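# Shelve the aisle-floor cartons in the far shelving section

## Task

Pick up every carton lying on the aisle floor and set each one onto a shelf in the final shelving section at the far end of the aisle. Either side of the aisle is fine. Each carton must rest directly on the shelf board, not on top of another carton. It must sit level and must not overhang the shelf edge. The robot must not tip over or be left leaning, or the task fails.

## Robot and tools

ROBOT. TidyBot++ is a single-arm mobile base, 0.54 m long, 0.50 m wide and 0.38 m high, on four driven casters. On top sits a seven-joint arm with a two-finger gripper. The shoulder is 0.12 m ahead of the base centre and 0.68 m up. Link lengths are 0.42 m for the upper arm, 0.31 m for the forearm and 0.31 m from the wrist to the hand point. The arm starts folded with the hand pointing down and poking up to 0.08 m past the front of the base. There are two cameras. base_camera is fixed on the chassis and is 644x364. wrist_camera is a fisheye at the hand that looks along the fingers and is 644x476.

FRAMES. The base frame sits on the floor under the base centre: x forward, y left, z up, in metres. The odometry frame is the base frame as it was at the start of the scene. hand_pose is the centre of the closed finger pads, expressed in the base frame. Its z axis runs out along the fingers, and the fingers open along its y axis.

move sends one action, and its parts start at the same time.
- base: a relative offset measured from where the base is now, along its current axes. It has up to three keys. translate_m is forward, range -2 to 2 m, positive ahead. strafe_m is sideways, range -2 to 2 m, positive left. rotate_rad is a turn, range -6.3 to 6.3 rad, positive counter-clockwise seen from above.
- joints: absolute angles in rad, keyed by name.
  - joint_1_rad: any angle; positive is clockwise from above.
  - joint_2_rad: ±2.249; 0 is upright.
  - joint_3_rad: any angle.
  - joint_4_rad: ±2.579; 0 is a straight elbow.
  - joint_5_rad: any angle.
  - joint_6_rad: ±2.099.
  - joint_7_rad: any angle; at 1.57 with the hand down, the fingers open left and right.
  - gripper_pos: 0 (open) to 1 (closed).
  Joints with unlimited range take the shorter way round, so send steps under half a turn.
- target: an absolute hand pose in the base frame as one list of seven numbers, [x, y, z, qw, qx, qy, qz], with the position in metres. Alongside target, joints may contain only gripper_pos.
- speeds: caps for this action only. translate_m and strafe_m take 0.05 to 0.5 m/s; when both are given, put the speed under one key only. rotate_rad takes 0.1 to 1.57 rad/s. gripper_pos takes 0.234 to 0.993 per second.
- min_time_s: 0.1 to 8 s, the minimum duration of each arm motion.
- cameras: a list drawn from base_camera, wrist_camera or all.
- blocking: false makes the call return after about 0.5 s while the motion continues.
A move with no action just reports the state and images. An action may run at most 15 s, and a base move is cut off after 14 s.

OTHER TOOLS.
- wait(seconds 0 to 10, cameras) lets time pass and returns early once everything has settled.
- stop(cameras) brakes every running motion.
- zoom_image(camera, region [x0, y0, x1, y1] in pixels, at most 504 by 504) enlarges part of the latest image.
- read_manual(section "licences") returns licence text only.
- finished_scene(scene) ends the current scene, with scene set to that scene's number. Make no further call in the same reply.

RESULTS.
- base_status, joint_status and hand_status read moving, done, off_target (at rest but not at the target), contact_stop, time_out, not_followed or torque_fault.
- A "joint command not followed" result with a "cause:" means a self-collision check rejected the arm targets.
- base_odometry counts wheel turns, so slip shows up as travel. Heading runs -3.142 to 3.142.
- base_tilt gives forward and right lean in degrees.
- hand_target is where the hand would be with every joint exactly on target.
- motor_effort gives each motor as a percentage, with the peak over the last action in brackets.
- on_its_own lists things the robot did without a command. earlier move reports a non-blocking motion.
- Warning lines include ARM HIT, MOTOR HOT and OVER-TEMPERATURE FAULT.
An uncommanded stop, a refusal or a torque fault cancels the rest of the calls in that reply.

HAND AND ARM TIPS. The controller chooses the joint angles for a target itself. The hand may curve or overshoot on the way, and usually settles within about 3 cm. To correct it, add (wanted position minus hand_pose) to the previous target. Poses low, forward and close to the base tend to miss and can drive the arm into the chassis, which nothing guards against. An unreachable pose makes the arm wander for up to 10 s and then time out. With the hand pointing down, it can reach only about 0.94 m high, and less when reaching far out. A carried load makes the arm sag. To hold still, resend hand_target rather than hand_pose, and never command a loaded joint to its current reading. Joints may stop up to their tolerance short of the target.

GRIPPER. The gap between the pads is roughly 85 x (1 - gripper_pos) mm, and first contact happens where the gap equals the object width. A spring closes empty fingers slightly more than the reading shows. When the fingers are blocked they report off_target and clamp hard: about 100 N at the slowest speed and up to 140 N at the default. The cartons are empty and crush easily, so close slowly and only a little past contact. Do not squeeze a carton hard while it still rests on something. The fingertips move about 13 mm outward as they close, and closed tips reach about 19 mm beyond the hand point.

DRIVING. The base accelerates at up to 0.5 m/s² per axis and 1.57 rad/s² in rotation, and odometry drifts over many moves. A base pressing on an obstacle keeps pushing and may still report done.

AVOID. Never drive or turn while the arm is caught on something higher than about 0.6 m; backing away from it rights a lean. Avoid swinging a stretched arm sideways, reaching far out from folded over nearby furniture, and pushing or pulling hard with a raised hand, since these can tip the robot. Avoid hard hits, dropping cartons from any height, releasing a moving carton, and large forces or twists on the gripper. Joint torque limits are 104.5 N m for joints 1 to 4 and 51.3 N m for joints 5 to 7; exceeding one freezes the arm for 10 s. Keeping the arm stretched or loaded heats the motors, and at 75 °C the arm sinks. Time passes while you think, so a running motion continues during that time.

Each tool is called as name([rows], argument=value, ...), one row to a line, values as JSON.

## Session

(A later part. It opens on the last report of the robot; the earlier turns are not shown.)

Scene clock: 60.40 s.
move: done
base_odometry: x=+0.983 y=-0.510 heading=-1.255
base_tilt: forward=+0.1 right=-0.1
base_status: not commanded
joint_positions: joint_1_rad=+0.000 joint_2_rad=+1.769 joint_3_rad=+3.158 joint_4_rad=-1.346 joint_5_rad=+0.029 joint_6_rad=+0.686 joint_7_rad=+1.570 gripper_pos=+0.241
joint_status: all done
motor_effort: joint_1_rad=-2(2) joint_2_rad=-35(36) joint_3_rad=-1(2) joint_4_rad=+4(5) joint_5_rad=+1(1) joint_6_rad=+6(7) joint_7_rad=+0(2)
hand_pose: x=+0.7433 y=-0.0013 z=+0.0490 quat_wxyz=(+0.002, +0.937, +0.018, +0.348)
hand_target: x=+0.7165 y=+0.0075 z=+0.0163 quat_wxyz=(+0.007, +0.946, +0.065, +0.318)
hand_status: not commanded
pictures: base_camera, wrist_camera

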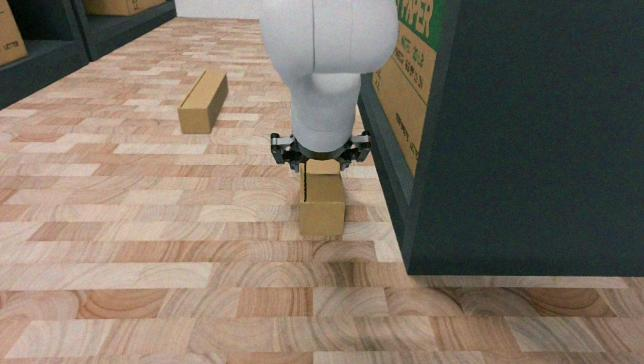

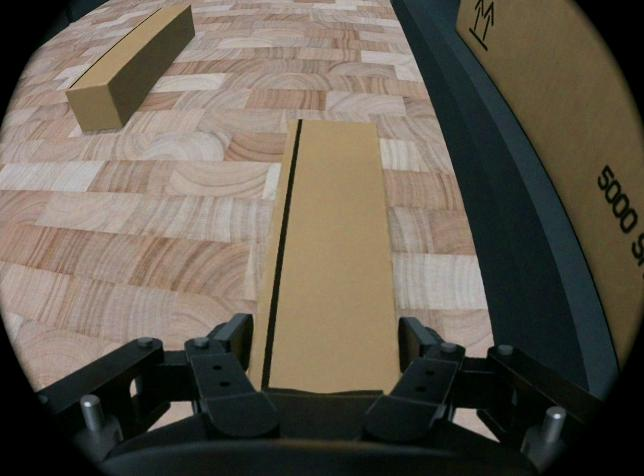

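move(joints={"gripper_pos": 0.0}, speeds={"gripper_pos": 0.5})

move(joints={"joint_2_rad": 1.55, "joint_4_rad": -1.59, "joint_6_rad": 0.67}, min_time_s=1.5)

move(base={"translate_m": 0.322, "strafe_m": 0.33}, joints={"joint_1_rad": 0.096, "joint_5_rad": 0.177}, cameras=["all"])

Scene clock: 62.87 s.
move: done
base_odometry: x=+0.983 y=-0.510 heading=-1.255
base_tilt: forward=+0.1 right=-0.1
base_status: not commanded
joint_positions: joint_1_rad=+0.000 joint_2_rad=+1.769 joint_3_rad=+3.158 joint_4_rad=-1.346 joint_5_rad=+0.029 joint_6_rad=+0.686 joint_7_rad=+1.570 gripper_pos=+0.001
joint_status: all done
motor_effort: joint_1_rad=-1(2) joint_2_rad=-35(36) joint_3_rad=-1(1) joint_4_rad=+4(4) joint_5_rad=+1(1) joint_6_rad=+7(8) joint_7_rad=+1(2)
hand_pose: x=+0.7433 y=-0.0013 z=+0.0490 quat_wxyz=(+0.002, +0.937, +0.018, +0.348)
hand_target: x=+0.7165 y=+0.0075 z=+0.0163 quat_wxyz=(+0.007, +0.946, +0.065, +0.318)
hand_status: not commanded
pictures: none

Scene clock: 64.70 s.
move: done
base_odometry: x=+0.983 y=-0.510 heading=-1.255
base_tilt: forward=+0.1 right=-0.1
base_status: not commanded
joint_positions: joint_1_rad=+0.000 joint_2_rad=+1.562 joint_3_rad=+3.158 joint_4_rad=-1.569 joint_5_rad=+0.029 joint_6_rad=+0.686 joint_7_rad=+1.570 gripper_pos=+0.001
joint_status: all done
motor_effort: joint_1_rad=-1(2) joint_2_rad=-36(37) joint_3_rad=+0(1) joint_4_rad=+3(5) joint_5_rad=+1(1) joint_6_rad=+7(9) joint_7_rad=+1(1)
hand_pose: x=+0.7428 y=-0.0023 z=+0.1322 quat_wxyz=(+0.003, +0.940, +0.016, +0.341)
hand_target: x=+0.7335 y=+0.0069 z=+0.1321 quat_wxyz=(+0.008, +0.942, +0.062, +0.329)
hand_status: not commanded
pictures: none

Scene clock: 66.90 s.
move: done
base_odometry: x=+1.397 y=-0.714 heading=-1.255
base_tilt: forward=+0.1 right=-0.1
base_status: done
joint_positions: joint_1_rad=+0.093 joint_2_rad=+1.559 joint_3_rad=+3.161 joint_4_rad=-1.572 joint_5_rad=+0.143 joint_6_rad=+0.686 joint_7_rad=+1.570 gripper_pos=+0.001
joint_status: all done
motor_effort: joint_1_rad=+0(6) joint_2_rad=-35(37) joint_3_rad=-1(3) joint_4_rad=+3(5) joint_5_rad=+1(2) joint_6_rad=+6(7) joint_7_rad=+1(2)
hand_pose: x=+0.7397 y=-0.0390 z=+0.1330 quat_wxyz=(+0.001, +0.940, +0.027, +0.340)
hand_target: x=+0.7304 y=-0.0337 z=+0.1317 quat_wxyz=(+0.005, +0.942, +0.069, +0.328)
hand_status: not commanded
pictures: base_camera, wrist_camera

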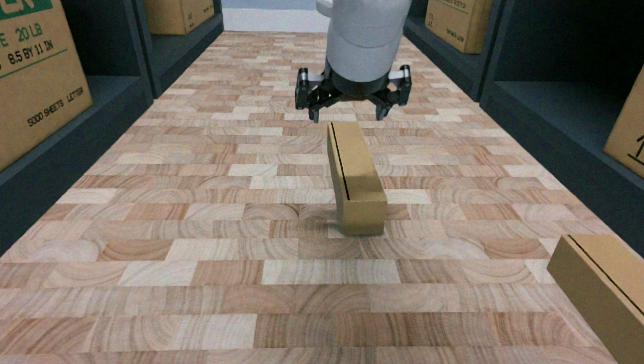

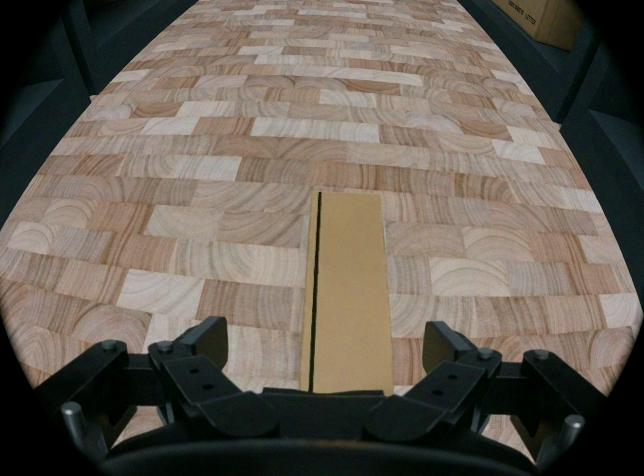

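move(base={"translate_m": 0.011}, joints={"joint_1_rad": 0.1325, "joint_2_rad": 1.68, "joint_4_rad": -1.465, "joint_6_rad": 0.634}, min_time_s=1.2, cameras=["wrist_camera"])

Scene clock: 69.47 s.
move: done
base_odometry: x=+1.400 y=-0.724 heading=-1.255
base_tilt: forward=+0.1 right=-0.1
base_status: done
joint_positions: joint_1_rad=+0.117 joint_2_rad=+1.634 joint_3_rad=+3.161 joint_4_rad=-1.492 joint_5_rad=+0.143 joint_6_rad=+0.679 joint_7_rad=+1.570 gripper_pos=+0.001
joint_status: all done
motor_effort: joint_1_rad=-1(3) joint_2_rad=-36(37) joint_3_rad=-1(2) joint_4_rad=+3(5) joint_5_rad=+1(1) joint_6_rad=+6(8) joint_7_rad=+1(2)
hand_pose: x=+0.7388 y=-0.0543 z=+0.1009 quat_wxyz=(+0.005, +0.941, +0.016, +0.339)
hand_target: x=+0.7146 y=-0.0554 z=+0.0694 quat_wxyz=(+0.010, +0.950, +0.053, +0.308)
hand_status: not commanded

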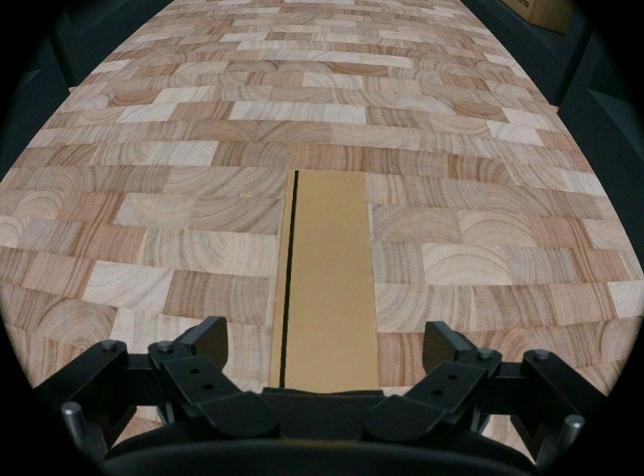

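move(joints={"joint_2_rad": 1.817, "joint_4_rad": -1.318, "joint_6_rad": 0.634}, min_time_s=1.2, cameras=["all"])

Scene clock: 71.13 s.
move: done
base_odometry: x=+1.400 y=-0.724 heading=-1.255
base_tilt: forward=+0.1 right=-0.1
base_status: not commanded
joint_positions: joint_1_rad=+0.117 joint_2_rad=+1.770 joint_3_rad=+3.161 joint_4_rad=-1.345 joint_5_rad=+0.143 joint_6_rad=+0.679 joint_7_rad=+1.570 gripper_pos=+0.001
joint_status: all done
motor_effort: joint_1_rad=-1(2) joint_2_rad=-35(37) joint_3_rad=-1(2) joint_4_rad=+4(4) joint_5_rad=+1(1) joint_6_rad=+6(8) joint_7_rad=+1(1)
hand_pose: x=+0.7377 y=-0.0533 z=+0.0468 quat_wxyz=(+0.006, +0.939, +0.018, +0.344)
hand_target: x=+0.7101 y=-0.0540 z=+0.0146 quat_wxyz=(+0.010, +0.948, +0.054, +0.313)
hand_status: not commanded
pictures: base_camera, wrist_camera

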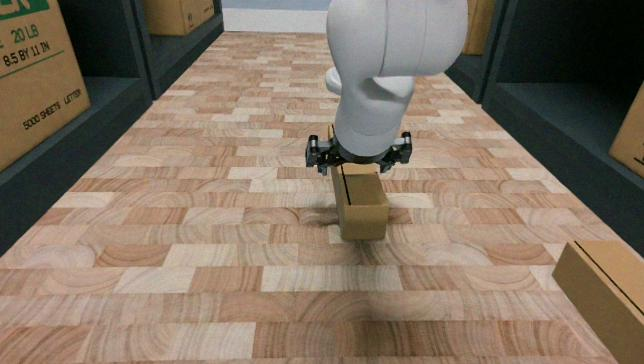

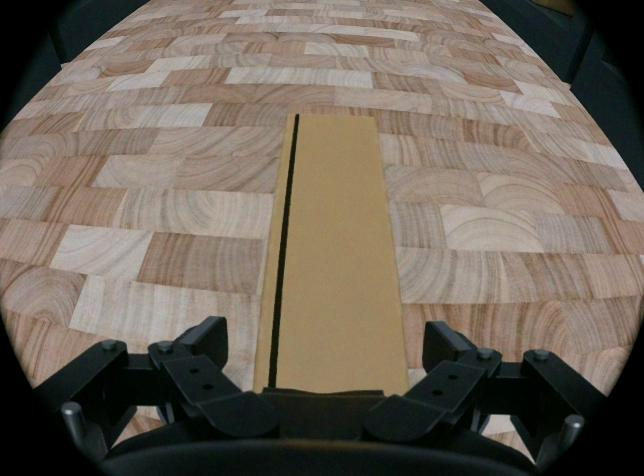

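Well placed. Close and lift.

move(joints={"gripper_pos": 0.30}, speeds={"gripper_pos": 0.234})

move(joints={"gripper_pos": 0.32}, speeds={"gripper_pos": 0.234}, cameras=["wrist_camera"])

move(joints={"joint_2_rad": 1.622, "joint_4_rad": -1.534, "joint_6_rad": 0.738}, min_time_s=2, cameras=["all"])

Scene clock: 73.33 s.
move: done
base_odometry: x=+1.400 y=-0.724 heading=-1.255
base_tilt: forward=+0.1 right=-0.1
base_status: not commanded
joint_positions: joint_1_rad=+0.117 joint_2_rad=+1.770 joint_3_rad=+3.161 joint_4_rad=-1.345 joint_5_rad=+0.143 joint_6_rad=+0.679 joint_7_rad=+1.570 gripper_pos=+0.299
joint_status: all done
motor_effort: joint_1_rad=-1(2) joint_2_rad=-34(36) joint_3_rad=-1(2) joint_4_rad=+4(4) joint_5_rad=+1(1) joint_6_rad=+6(8) joint_7_rad=+1(2)
hand_pose: x=+0.7378 y=-0.0534 z=+0.0468 quat_wxyz=(+0.006, +0.939, +0.018, +0.344)
hand_target: x=+0.7101 y=-0.0540 z=+0.0146 quat_wxyz=(+0.010, +0.948, +0.054, +0.313)
hand_status: not commanded
pictures: none

Scene clock: 74.00 s.
move: done
base_odometry: x=+1.400 y=-0.724 heading=-1.255
base_tilt: forward=+0.1 right=-0.1
base_status: not commanded
joint_positions: joint_1_rad=+0.117 joint_2_rad=+1.770 joint_3_rad=+3.161 joint_4_rad=-1.345 joint_5_rad=+0.143 joint_6_rad=+0.679 joint_7_rad=+1.570 gripper_pos=+0.319
joint_status: all done
motor_effort: joint_1_rad=+0(2) joint_2_rad=-34(34) joint_3_rad=-1(1) joint_4_rad=+4(4) joint_5_rad=+1(1) joint_6_rad=+5(7) joint_7_rad=+0(1)
hand_pose: x=+0.7378 y=-0.0534 z=+0.0468 quat_wxyz=(+0.006, +0.939, +0.018, +0.344)
hand_target: x=+0.7101 y=-0.0540 z=+0.0146 quat_wxyz=(+0.010, +0.948, +0.054, +0.313)
hand_status: not commanded

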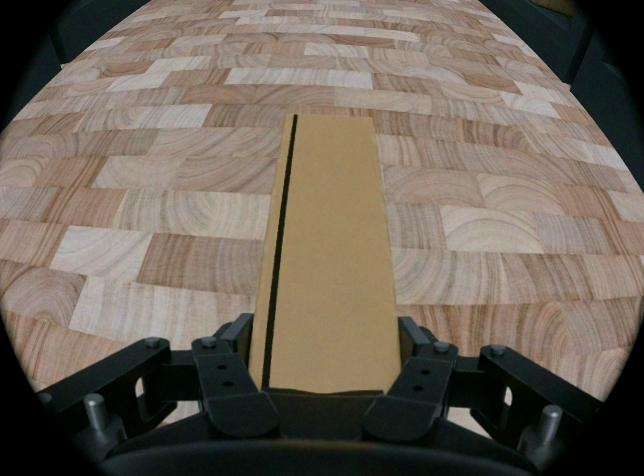

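Scene clock: 76.30 s.
move: done
base_odometry: x=+1.400 y=-0.724 heading=-1.255
base_tilt: forward=+0.1 right=-0.1
base_status: not commanded
joint_positions: joint_1_rad=+0.117 joint_2_rad=+1.641 joint_3_rad=+3.161 joint_4_rad=-1.513 joint_5_rad=+0.143 joint_6_rad=+0.695 joint_7_rad=+1.570 gripper_pos=+0.319
joint_status: all done
motor_effort: joint_1_rad=+0(2) joint_2_rad=-35(38) joint_3_rad=-1(2) joint_4_rad=+3(4) joint_5_rad=+1(1) joint_6_rad=+7(8) joint_7_rad=+0(2)
hand_pose: x=+0.7272 y=-0.0524 z=+0.0958 quat_wxyz=(+0.004, +0.943, +0.016, +0.334)
hand_target: x=+0.7357 y=-0.0536 z=+0.1119 quat_wxyz=(+0.010, +0.934, +0.052, +0.352)
hand_status: not commanded
pictures: base_camera, wrist_camera

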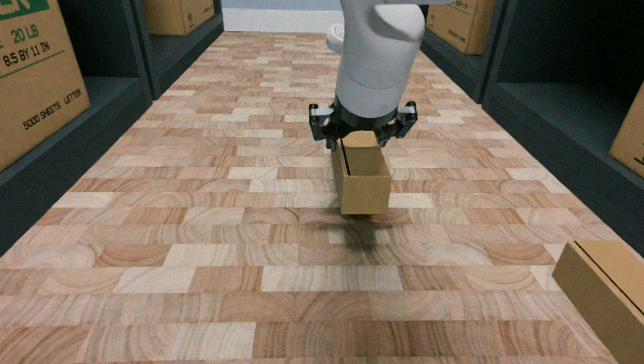

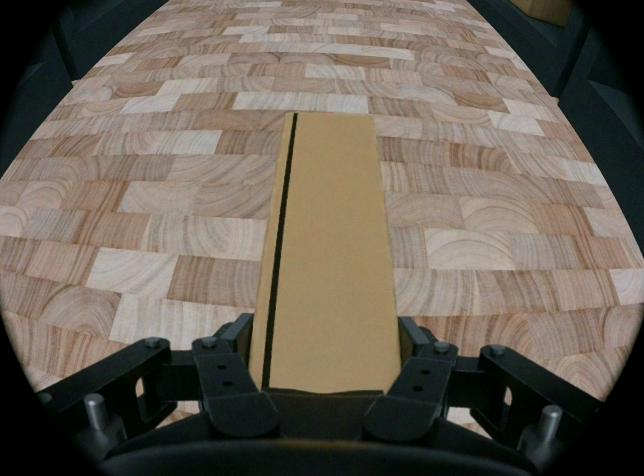

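move(base={"translate_m": 0.10, "strafe_m": 0.055}, joints={"joint_1_rad": -0.012, "joint_2_rad": 0.149, "joint_4_rad": -2.396, "joint_5_rad": -0.03, "joint_6_rad": 0.062}, min_time_s=2.5, cameras=["all"])

Scene clock: 81.07 s.
move: done
base_odometry: x=+1.484 y=-0.802 heading=-1.255
base_tilt: forward=+0.1 right=-0.1
base_status: done
joint_positions: joint_1_rad=+0.005 joint_2_rad=+0.164 joint_3_rad=+3.161 joint_4_rad=-2.370 joint_5_rad=+0.008 joint_6_rad=+0.110 joint_7_rad=+1.570 gripper_pos=+0.319
joint_status: all done
motor_effort: joint_1_rad=-1(3) joint_2_rad=-17(40) joint_3_rad=+1(2) joint_4_rad=+12(13) joint_5_rad=+1(2) joint_6_rad=+8(9) joint_7_rad=+1(2)
hand_pose: x=+0.5719 y=-0.0096 z=+0.6042 quat_wxyz=(+0.007, +0.936, -0.007, +0.351)
hand_target: x=+0.5488 y=-0.0021 z=+0.5916 quat_wxyz=(+0.008, +0.946, +0.011, +0.323)
hand_status: not commanded
pictures: base_camera, wrist_camera

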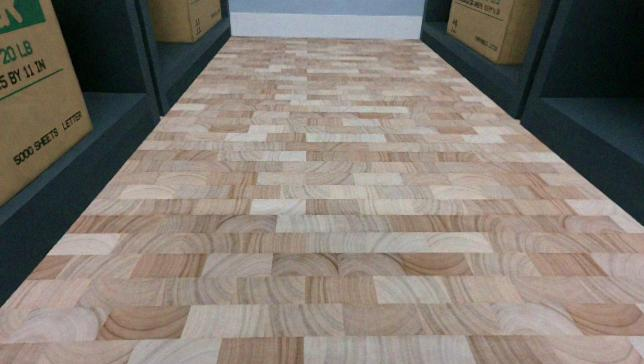

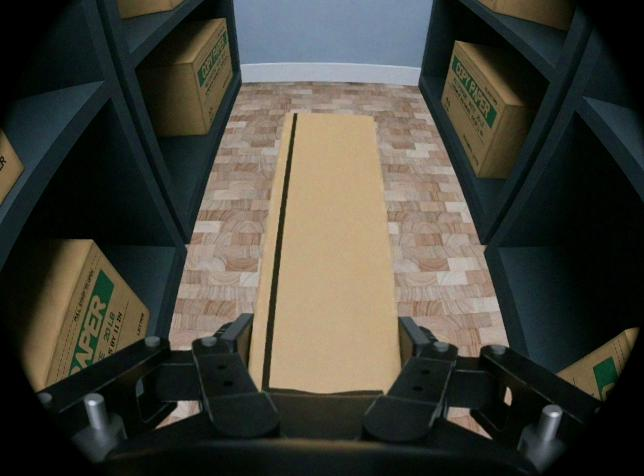

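move(base={"translate_m": 1.17, "strafe_m": -0.015, "rotate_rad": 0.025}, joints={"joint_2_rad": -0.266, "joint_4_rad": -0.83, "joint_6_rad": -1.868}, min_time_s=3, cameras=["all"])

Scene clock: 85.37 s.
move: done
base_odometry: x=+1.833 y=-1.919 heading=-1.230
base_tilt: forward=+0.1 right=-0.1
base_status: done
joint_positions: joint_1_rad=-0.003 joint_2_rad=-0.254 joint_3_rad=+3.161 joint_4_rad=-0.867 joint_5_rad=+0.007 joint_6_rad=-1.821 joint_7_rad=+1.570 gripper_pos=+0.319
joint_status: all done
motor_effort: joint_1_rad=-2(3) joint_2_rad=-3(19) joint_3_rad=+0(2) joint_4_rad=+12(19) joint_5_rad=+1(2) joint_6_rad=+7(9) joint_7_rad=+1(2)
hand_pose: x=+0.3964 y=-0.0072 z=+1.1096 quat_wxyz=(+0.003, +0.938, -0.010, +0.346)
hand_target: x=+0.3794 y=+0.0067 z=+1.1175 quat_wxyz=(-0.003, +0.937, +0.033, +0.348)
hand_status: not commanded
pictures: base_camera, wrist_camera

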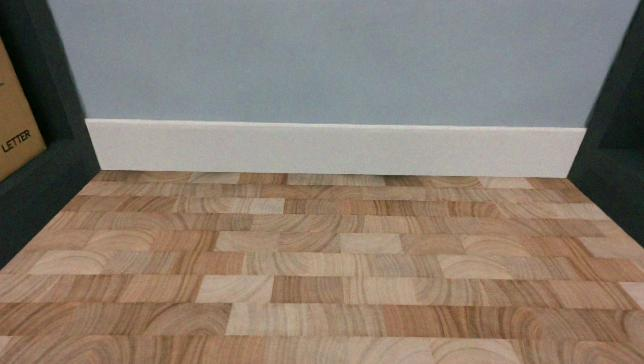

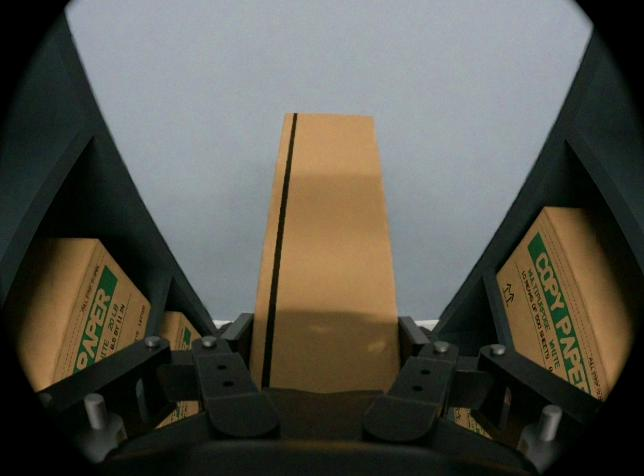

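move(joints={"joint_1_rad": -1.587}, min_time_s=3.5, cameras=["all"])

Scene clock: 91.73 s.
move: done
base_odometry: x=+1.833 y=-1.919 heading=-1.230
base_tilt: forward=+0.1 right=-0.1
base_status: not commanded
joint_positions: joint_1_rad=-1.571 joint_2_rad=-0.254 joint_3_rad=+3.161 joint_4_rad=-0.867 joint_5_rad=+0.005 joint_6_rad=-1.822 joint_7_rad=+1.570 gripper_pos=+0.319
joint_status: all done
motor_effort: joint_1_rad=+0(3) joint_2_rad=-3(3) joint_3_rad=+0(1) joint_4_rad=+12(13) joint_5_rad=+1(1) joint_6_rad=+7(8) joint_7_rad=+1(2)
hand_pose: x=+0.1263 y=+0.2773 z=+1.1095 quat_wxyz=(-0.243, +0.671, +0.656, +0.247)
hand_target: x=+0.1112 y=+0.2604 z=+1.1175 quat_wxyz=(-0.248, +0.638, +0.687, +0.243)
hand_status: not commanded
pictures: base_camera, wrist_camera

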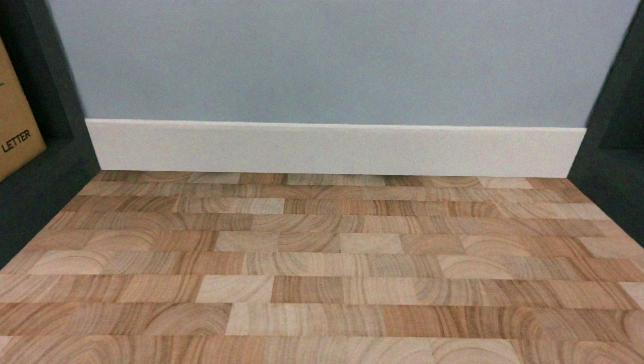

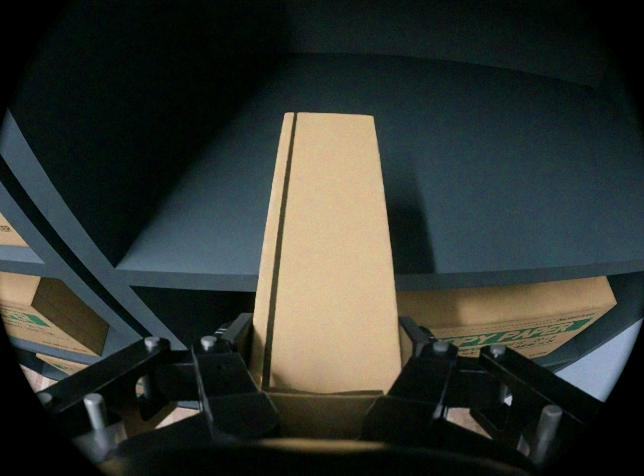

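zoom_image(camera="wrist_camera", region=[90, 220, 340, 320])

zoom_image(camera="wrist_camera", region=[384, 220, 634, 320])

Scaled by 2.016.

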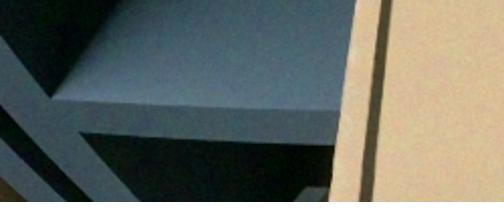

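Scaled by 2.016.

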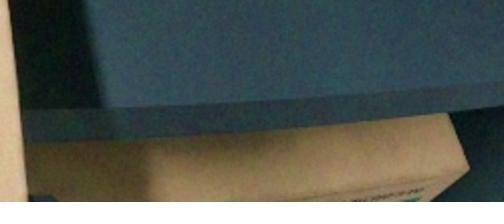

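move(base={"strafe_m": -0.07}, cameras=["all"])

zoom_image(camera="wrist_camera", region=[90, 180, 340, 280])

zoom_image(camera="wrist_camera", region=[384, 180, 634, 280])

Scene clock: 96.27 s.
move: done
base_odometry: x=+1.767 y=-1.943 heading=-1.230
base_tilt: forward=+0.1 right=-0.1
base_status: done
joint_positions: joint_1_rad=-1.571 joint_2_rad=-0.270 joint_3_rad=+3.161 joint_4_rad=-0.861 joint_5_rad=+0.004 joint_6_rad=-1.827 joint_7_rad=+1.570 gripper_pos=+0.319
joint_status: not commanded
motor_effort: joint_1_rad=-2(2) joint_2_rad=-2(7) joint_3_rad=+0(1) joint_4_rad=+12(13) joint_5_rad=+1(2) joint_6_rad=+7(9) joint_7_rad=+0(2)
hand_pose: x=+0.1259 y=+0.2690 z=+1.1151 quat_wxyz=(-0.249, +0.669, +0.654, +0.252)
hand_target: x=+0.1112 y=+0.2604 z=+1.1175 quat_wxyz=(-0.248, +0.638, +0.687, +0.243)
hand_status: not commanded
pictures: base_camera, wrist_camera

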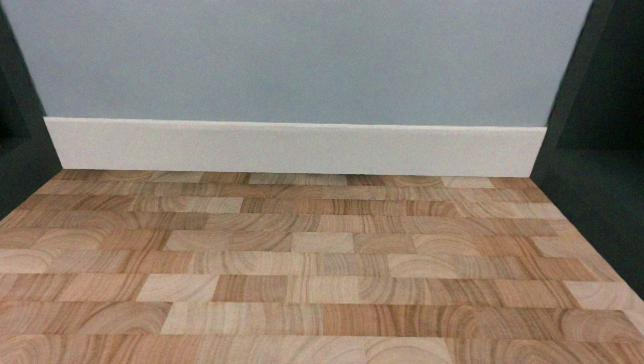

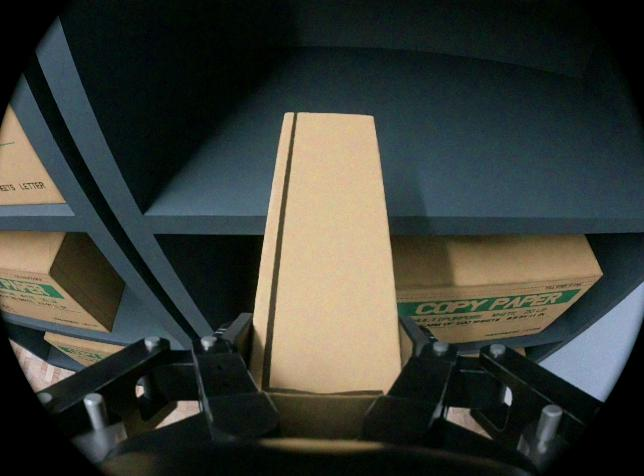

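Scaled by 2.016.

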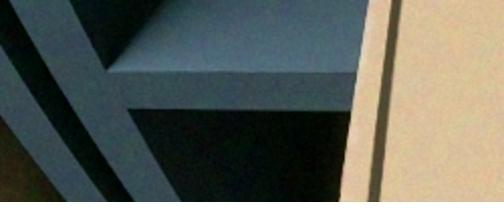

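Scaled by 2.016.

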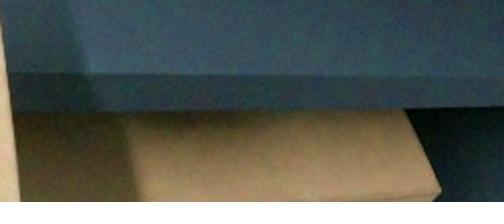

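move(base={"strafe_m": 0.12}, speeds={"strafe_m": 0.15}, joints={"joint_2_rad": 0.215, "joint_4_rad": -0.545, "joint_6_rad": -1.64}, min_time_s=3, cameras=["all"])

Scene clock: 102.20 s.
move: done
base_odometry: x=+1.880 y=-1.903 heading=-1.230
base_tilt: forward=+0.1 right=-0.1
base_status: done
joint_positions: joint_1_rad=-1.572 joint_2_rad=+0.193 joint_3_rad=+3.161 joint_4_rad=-0.584 joint_5_rad=+0.003 joint_6_rad=-1.683 joint_7_rad=+1.570 gripper_pos=+0.319
joint_status: all done
motor_effort: joint_1_rad=+0(2) joint_2_rad=-19(21) joint_3_rad=+0(1) joint_4_rad=+14(15) joint_5_rad=+1(1) joint_6_rad=+7(9) joint_7_rad=+1(2)
hand_pose: x=+0.1259 y=+0.4972 z=+1.0773 quat_wxyz=(-0.232, +0.672, +0.660, +0.240)
hand_target: x=+0.1076 y=+0.5167 z=+1.0912 quat_wxyz=(-0.257, +0.635, +0.683, +0.256)
hand_status: not commanded
pictures: base_camera, wrist_camera

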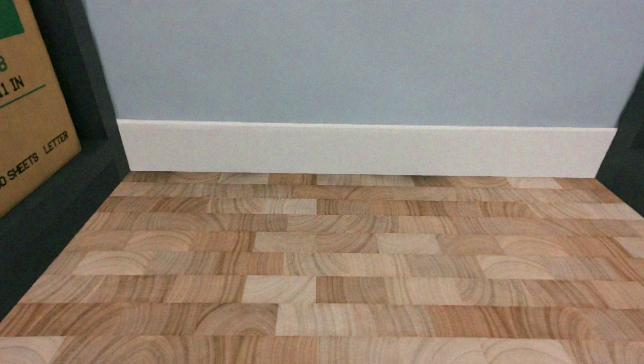

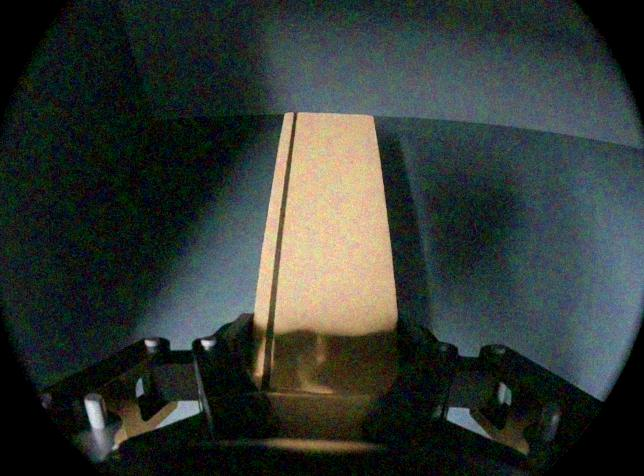

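move(joints={"joint_2_rad": 0.094, "joint_4_rad": -0.813, "joint_6_rad": -1.4875}, min_time_s=2.5, cameras=["wrist_camera"])

Scene clock: 106.03 s.
move: done
base_odometry: x=+1.880 y=-1.903 heading=-1.230
base_tilt: forward=+0.1 right=-0.1
base_status: not commanded
joint_positions: joint_1_rad=-1.572 joint_2_rad=+0.114 joint_3_rad=+3.161 joint_4_rad=-0.785 joint_5_rad=+0.003 joint_6_rad=-1.532 joint_7_rad=+1.570 gripper_pos=+0.319
joint_status: all done
motor_effort: joint_1_rad=-1(2) joint_2_rad=-18(21) joint_3_rad=+0(1) joint_4_rad=+16(16) joint_5_rad=+1(1) joint_6_rad=+7(9) joint_7_rad=+0(2)
hand_pose: x=+0.1266 y=+0.4972 z=+1.0592 quat_wxyz=(-0.242, +0.669, +0.657, +0.249)
hand_target: x=+0.1087 y=+0.4988 z=+1.0661 quat_wxyz=(-0.260, +0.636, +0.680, +0.256)
hand_status: not commanded

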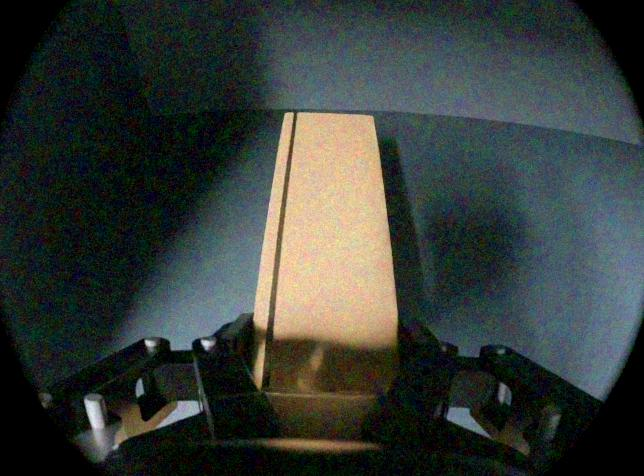

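move(joints={"joint_2_rad": 0.072, "joint_4_rad": -0.88, "joint_6_rad": -1.441}, min_time_s=1.5, cameras=["wrist_camera"])

zoom_image(camera="wrist_camera", region=[200, 80, 500, 380])

Scene clock: 108.43 s.
move: done
base_odometry: x=+1.880 y=-1.903 heading=-1.230
base_tilt: forward=+0.1 right=-0.1
base_status: not commanded
joint_positions: joint_1_rad=-1.572 joint_2_rad=+0.093 joint_3_rad=+3.161 joint_4_rad=-0.851 joint_5_rad=+0.003 joint_6_rad=-1.485 joint_7_rad=+1.570 gripper_pos=+0.319
joint_status: all done
motor_effort: joint_1_rad=-1(2) joint_2_rad=-17(19) joint_3_rad=-1(1) joint_4_rad=+16(16) joint_5_rad=+1(1) joint_6_rad=+8(8) joint_7_rad=+1(1)
hand_pose: x=+0.1268 y=+0.4973 z=+1.0493 quat_wxyz=(-0.243, +0.669, +0.657, +0.250)
hand_target: x=+0.1090 y=+0.4984 z=+1.0559 quat_wxyz=(-0.261, +0.636, +0.679, +0.257)
hand_status: not commanded

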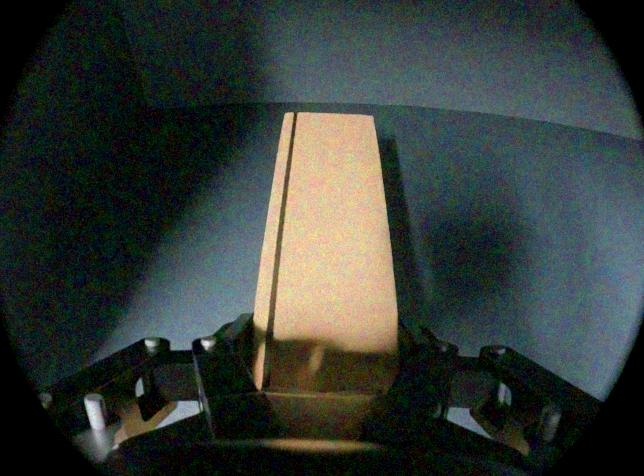

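Scaled by 1.680.

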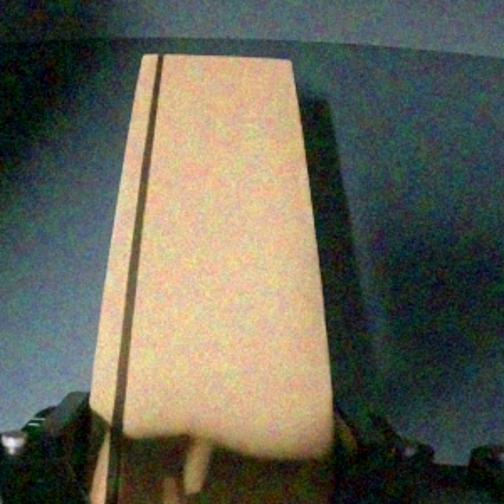

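move(joints={"joint_2_rad": 0.060, "joint_4_rad": -0.918, "joint_6_rad": -1.415}, min_time_s=1)

move(joints={"joint_2_rad": 0.049, "joint_4_rad": -0.956, "joint_6_rad": -1.389}, min_time_s=1, cameras=["wrist_camera"])

Scene clock: 109.97 s.
move: done
base_odometry: x=+1.880 y=-1.903 heading=-1.230
base_tilt: forward=+0.1 right=-0.1
base_status: not commanded
joint_positions: joint_1_rad=-1.572 joint_2_rad=+0.081 joint_3_rad=+3.161 joint_4_rad=-0.889 joint_5_rad=+0.003 joint_6_rad=-1.459 joint_7_rad=+1.570 gripper_pos=+0.319
joint_status: all done
motor_effort: joint_1_rad=-1(2) joint_2_rad=-17(19) joint_3_rad=+0(1) joint_4_rad=+16(16) joint_5_rad=+1(1) joint_6_rad=+7(9) joint_7_rad=+0(1)
hand_pose: x=+0.1269 y=+0.4970 z=+1.0431 quat_wxyz=(-0.243, +0.669, +0.657, +0.250)
hand_target: x=+0.1091 y=+0.4980 z=+1.0495 quat_wxyz=(-0.261, +0.637, +0.679, +0.257)
hand_status: not commanded
pictures: none

Scene clock: 111.27 s.
move: done
base_odometry: x=+1.880 y=-1.903 heading=-1.230
base_tilt: forward=+0.1 right=-0.1
base_status: not commanded
joint_positions: joint_1_rad=-1.572 joint_2_rad=+0.069 joint_3_rad=+3.161 joint_4_rad=-0.926 joint_5_rad=+0.003 joint_6_rad=-1.433 joint_7_rad=+1.570 gripper_pos=+0.319
joint_status: all done
motor_effort: joint_1_rad=-1(2) joint_2_rad=-17(19) joint_3_rad=+0(1) joint_4_rad=+15(17) joint_5_rad=+1(1) joint_6_rad=+7(8) joint_7_rad=+0(1)
hand_pose: x=+0.1270 y=+0.4967 z=+1.0374 quat_wxyz=(-0.244, +0.669, +0.656, +0.251)
hand_target: x=+0.1092 y=+0.4978 z=+1.0424 quat_wxyz=(-0.261, +0.637, +0.679, +0.256)
hand_status: not commanded

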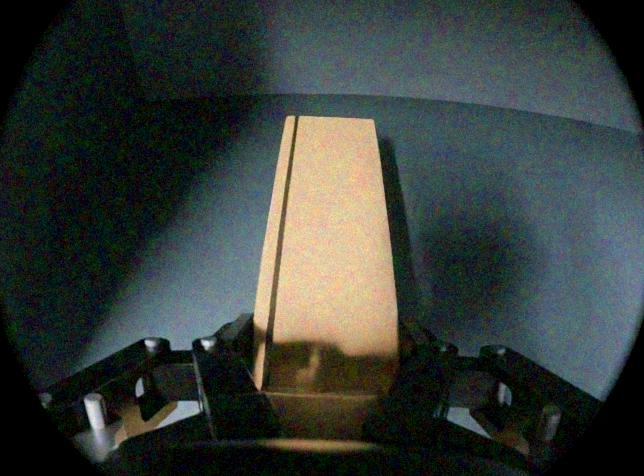

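move(joints={"gripper_pos": 0.25}, speeds={"gripper_pos": 0.234}, cameras=["wrist_camera"])

Scene clock: 112.63 s.
move: done
base_odometry: x=+1.880 y=-1.903 heading=-1.230
base_tilt: forward=+0.1 right=-0.1
base_status: not commanded
joint_positions: joint_1_rad=-1.572 joint_2_rad=+0.067 joint_3_rad=+3.161 joint_4_rad=-0.926 joint_5_rad=+0.003 joint_6_rad=-1.430 joint_7_rad=+1.570 gripper_pos=+0.253
joint_status: all done
motor_effort: joint_1_rad=-1(2) joint_2_rad=-17(17) joint_3_rad=+0(1) joint_4_rad=+15(16) joint_5_rad=+1(1) joint_6_rad=+6(8) joint_7_rad=+0(1)
hand_pose: x=+0.1270 y=+0.4965 z=+1.0390 quat_wxyz=(-0.245, +0.668, +0.656, +0.252)
hand_target: x=+0.1092 y=+0.4978 z=+1.0424 quat_wxyz=(-0.261, +0.637, +0.679, +0.256)
hand_status: not commanded

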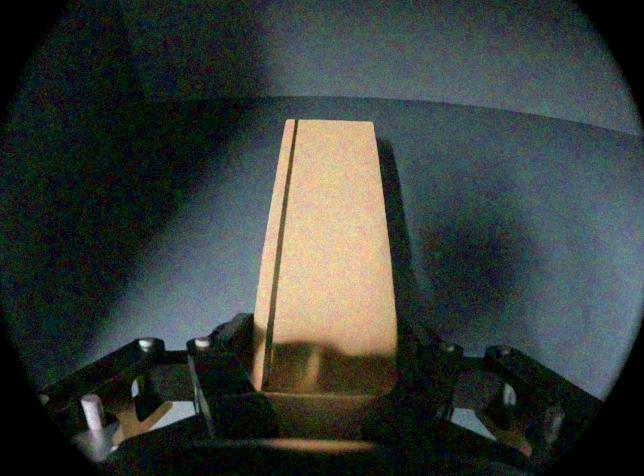

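move(joints={"gripper_pos": 0.0}, speeds={"gripper_pos": 0.5})

move(joints={"joint_2_rad": 0.217, "joint_4_rad": -0.52, "joint_6_rad": -1.729}, min_time_s=2, cameras=["wrist_camera"])

Scene clock: 114.40 s.
move: done
base_odometry: x=+1.880 y=-1.903 heading=-1.230
base_tilt: forward=+0.1 right=-0.1
base_status: not commanded
joint_positions: joint_1_rad=-1.572 joint_2_rad=+0.067 joint_3_rad=+3.161 joint_4_rad=-0.926 joint_5_rad=+0.003 joint_6_rad=-1.430 joint_7_rad=+1.570 gripper_pos=+0.001
joint_status: all done
motor_effort: joint_1_rad=-1(2) joint_2_rad=-17(17) joint_3_rad=+0(1) joint_4_rad=+16(16) joint_5_rad=+1(1) joint_6_rad=+7(7) joint_7_rad=+1(2)
hand_pose: x=+0.1270 y=+0.4965 z=+1.0390 quat_wxyz=(-0.245, +0.668, +0.656, +0.252)
hand_target: x=+0.1092 y=+0.4978 z=+1.0424 quat_wxyz=(-0.261, +0.637, +0.679, +0.256)
hand_status: not commanded
pictures: none

Scene clock: 116.70 s.
move: done
base_odometry: x=+1.880 y=-1.903 heading=-1.230
base_tilt: forward=+0.1 right=-0.1
base_status: not commanded
joint_positions: joint_1_rad=-1.572 joint_2_rad=+0.183 joint_3_rad=+3.161 joint_4_rad=-0.556 joint_5_rad=+0.003 joint_6_rad=-1.679 joint_7_rad=+1.570 gripper_pos=+0.001
joint_status: all done
motor_effort: joint_1_rad=-1(2) joint_2_rad=-18(19) joint_3_rad=+0(1) joint_4_rad=+13(17) joint_5_rad=+1(1) joint_6_rad=+6(8) joint_7_rad=+2(2)
hand_pose: x=+0.1259 y=+0.4946 z=+1.0942 quat_wxyz=(-0.246, +0.667, +0.655, +0.254)
hand_target: x=+0.1077 y=+0.4966 z=+1.0826 quat_wxyz=(-0.235, +0.642, +0.691, +0.234)
hand_status: not commanded

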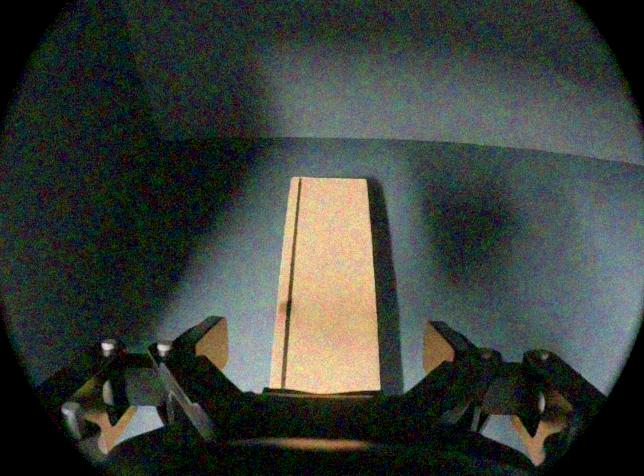

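move(base={"strafe_m": -0.10}, joints={"joint_2_rad": -0.266, "joint_4_rad": -0.83, "joint_6_rad": -1.868}, min_time_s=2, cameras=["all"])

zoom_image(camera="wrist_camera", region=[120, 60, 520, 330])

Scene clock: 119.57 s.
move: done
base_odometry: x=+1.786 y=-1.936 heading=-1.230
base_tilt: forward=+0.1 right=-0.1
base_status: done
joint_positions: joint_1_rad=-1.575 joint_2_rad=-0.265 joint_3_rad=+3.161 joint_4_rad=-0.802 joint_5_rad=+0.001 joint_6_rad=-1.821 joint_7_rad=+1.570 gripper_pos=+0.001
joint_status: all done
motor_effort: joint_1_rad=-1(2) joint_2_rad=-2(23) joint_3_rad=+0(1) joint_4_rad=+11(15) joint_5_rad=+1(2) joint_6_rad=+6(8) joint_7_rad=+1(2)
hand_pose: x=+0.1243 y=+0.2704 z=+1.1375 quat_wxyz=(-0.269, +0.659, +0.648, +0.271)
hand_target: x=+0.1112 y=+0.2604 z=+1.1175 quat_wxyz=(-0.248, +0.638, +0.687, +0.243)
hand_status: not commanded
pictures: base_camera, wrist_camera

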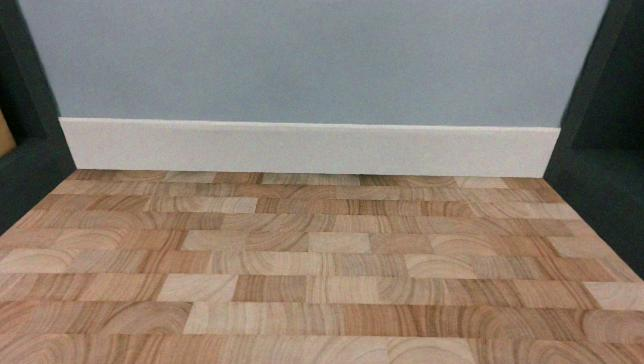

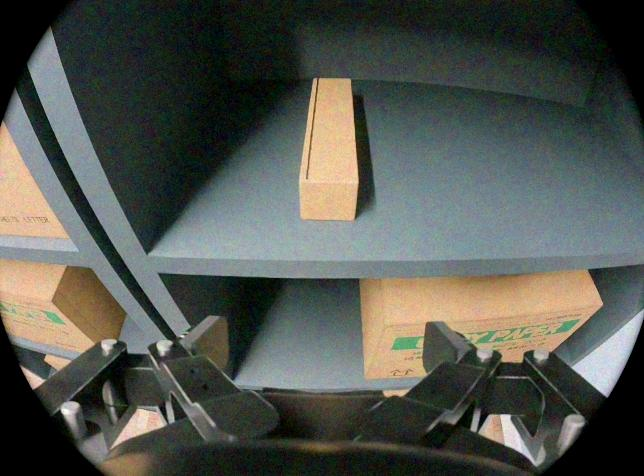

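Scaled by 1.260.

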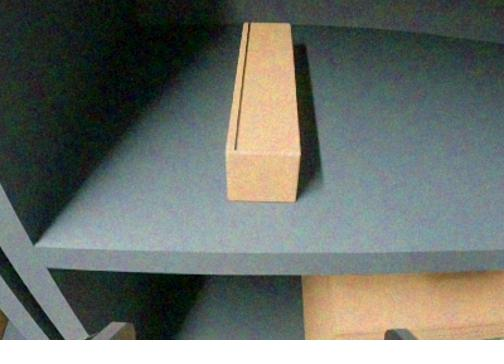

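move(base={"translate_m": -0.25, "strafe_m": 0.052, "rotate_rad": -0.025}, joints={"joint_1_rad": 0.0}, cameras=["all"])

Scene clock: 125.80 s.
move: done
base_odometry: x=+1.751 y=-1.683 heading=-1.255
base_tilt: forward=+0.1 right=-0.1
base_status: done
joint_positions: joint_1_rad=-0.017 joint_2_rad=-0.265 joint_3_rad=+3.160 joint_4_rad=-0.803 joint_5_rad=-0.003 joint_6_rad=-1.821 joint_7_rad=+1.570 gripper_pos=+0.001
joint_status: all done
motor_effort: joint_1_rad=-1(2) joint_2_rad=-2(2) joint_3_rad=+0(2) joint_4_rad=+11(12) joint_5_rad=+1(2) joint_6_rad=+7(8) joint_7_rad=+1(2)
hand_pose: x=+0.3894 y=-0.0001 z=+1.1372 quat_wxyz=(-0.003, +0.924, -0.001, +0.381)
hand_target: x=+0.3795 y=+0.0036 z=+1.1175 quat_wxyz=(-0.001, +0.937, +0.028, +0.348)
hand_status: not commanded
pictures: base_camera, wrist_camera

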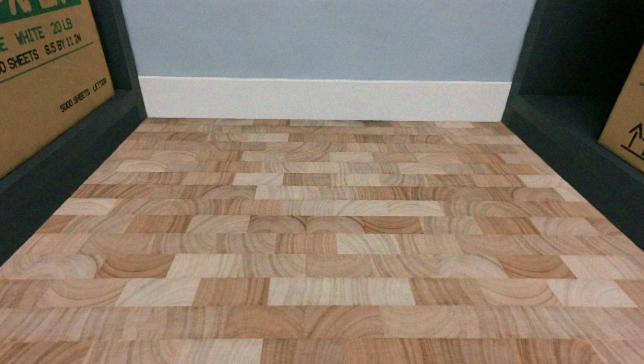

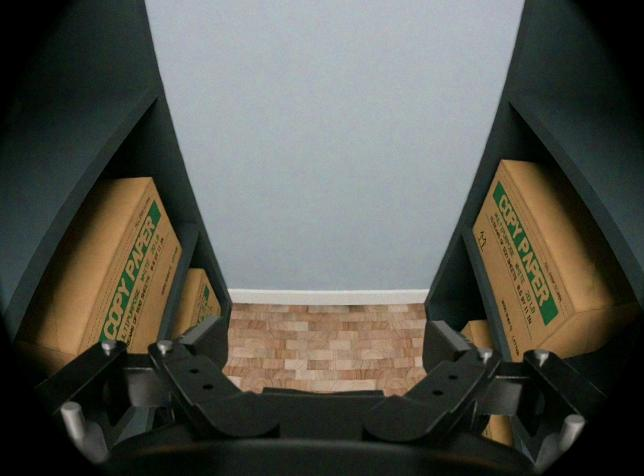

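move(base={"translate_m": -1.13}, joints={"joint_1_rad": 0.017, "joint_2_rad": 1.6, "joint_4_rad": -1.592, "joint_5_rad": 0.066, "joint_6_rad": 0.726}, min_time_s=3.5, cameras=["all"])

Scene clock: 130.60 s.
move: done
base_odometry: x=+1.400 y=-0.609 heading=-1.255
base_tilt: forward=+0.1 right=-0.1
base_status: done
joint_positions: joint_1_rad=+0.000 joint_2_rad=+1.561 joint_3_rad=+3.160 joint_4_rad=-1.571 joint_5_rad=+0.029 joint_6_rad=+0.683 joint_7_rad=+1.570 gripper_pos=+0.001
joint_status: all done
motor_effort: joint_1_rad=-1(3) joint_2_rad=-35(42) joint_3_rad=+0(1) joint_4_rad=+4(18) joint_5_rad=+1(2) joint_6_rad=+6(9) joint_7_rad=+1(2)
hand_pose: x=+0.7417 y=-0.0031 z=+0.1320 quat_wxyz=(+0.004, +0.940, +0.016, +0.339)
hand_target: x=+0.7179 y=-0.0054 z=+0.1123 quat_wxyz=(+0.009, +0.942, +0.054, +0.331)
hand_status: not commanded
pictures: base_camera, wrist_camera

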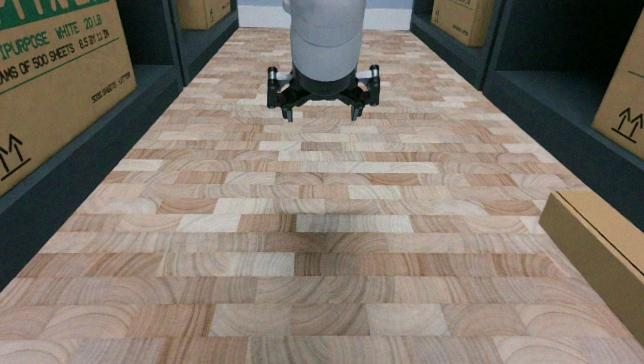

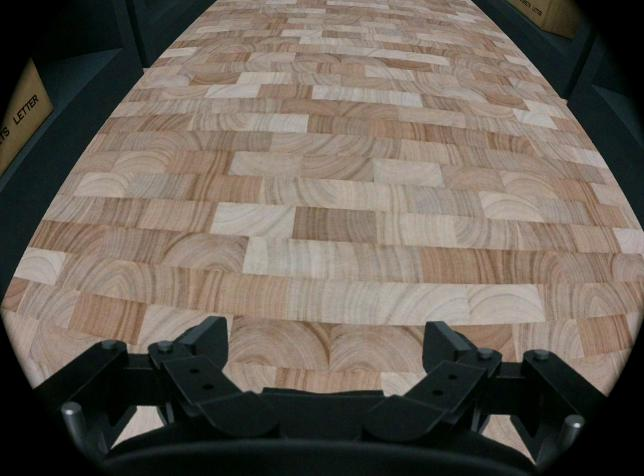

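move(base={"translate_m": -0.224, "strafe_m": -0.3655}, cameras=["all"])

Scene clock: 133.30 s.
move: done
base_odometry: x=+0.983 y=-0.509 heading=-1.255
base_tilt: forward=+0.1 right=-0.1
base_status: done
joint_positions: joint_1_rad=+0.020 joint_2_rad=+1.561 joint_3_rad=+3.160 joint_4_rad=-1.575 joint_5_rad=+0.032 joint_6_rad=+0.688 joint_7_rad=+1.570 gripper_pos=+0.001
joint_status: not commanded
motor_effort: joint_1_rad=-1(4) joint_2_rad=-35(37) joint_3_rad=+0(2) joint_4_rad=+3(4) joint_5_rad=+0(2) joint_6_rad=+6(8) joint_7_rad=+0(2)
hand_pose: x=+0.7408 y=-0.0146 z=+0.1323 quat_wxyz=(+0.007, +0.940, +0.009, +0.340)
hand_target: x=+0.7179 y=-0.0054 z=+0.1123 quat_wxyz=(+0.009, +0.942, +0.054, +0.331)
hand_status: not commanded
pictures: base_camera, wrist_camera

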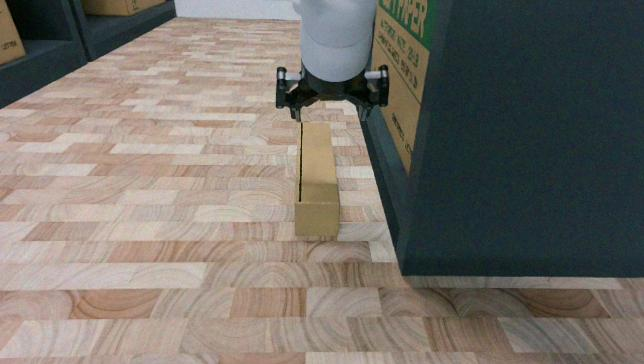

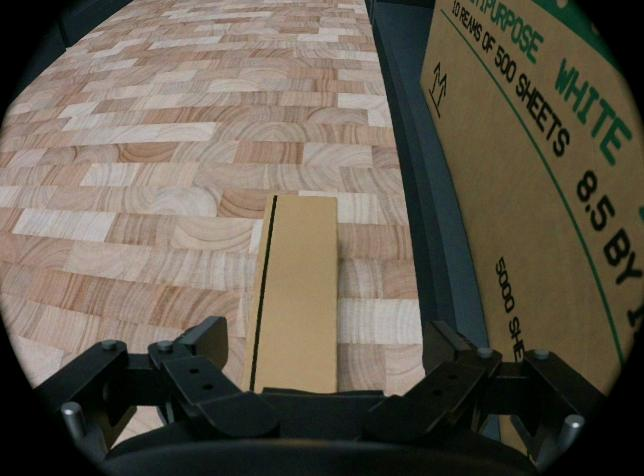

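move(base={"translate_m": 0.009, "strafe_m": 0.0195}, speeds={"strafe_m": 0.1}, joints={"joint_2_rad": 1.68, "joint_4_rad": -1.465, "joint_6_rad": 0.634}, min_time_s=1.2, cameras=["wrist_camera"])

Scene clock: 135.43 s.
move: done
base_odometry: x=+1.004 y=-0.512 heading=-1.255
base_tilt: forward=+0.1 right=-0.1
base_status: done
joint_positions: joint_1_rad=+0.012 joint_2_rad=+1.630 joint_3_rad=+3.160 joint_4_rad=-1.492 joint_5_rad=+0.034 joint_6_rad=+0.677 joint_7_rad=+1.570 gripper_pos=+0.001
joint_status: all done
motor_effort: joint_1_rad=+0(4) joint_2_rad=-36(37) joint_3_rad=-1(2) joint_4_rad=+4(4) joint_5_rad=+1(1) joint_6_rad=+7(8) joint_7_rad=+0(1)
hand_pose: x=+0.7450 y=-0.0094 z=+0.1038 quat_wxyz=(+0.005, +0.940, +0.014, +0.341)
hand_target: x=+0.7192 y=-0.0067 z=+0.0698 quat_wxyz=(+0.010, +0.949, +0.055, +0.309)
hand_status: not commanded

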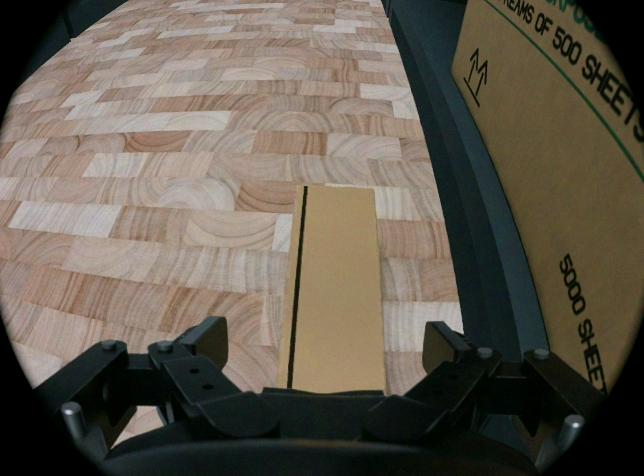

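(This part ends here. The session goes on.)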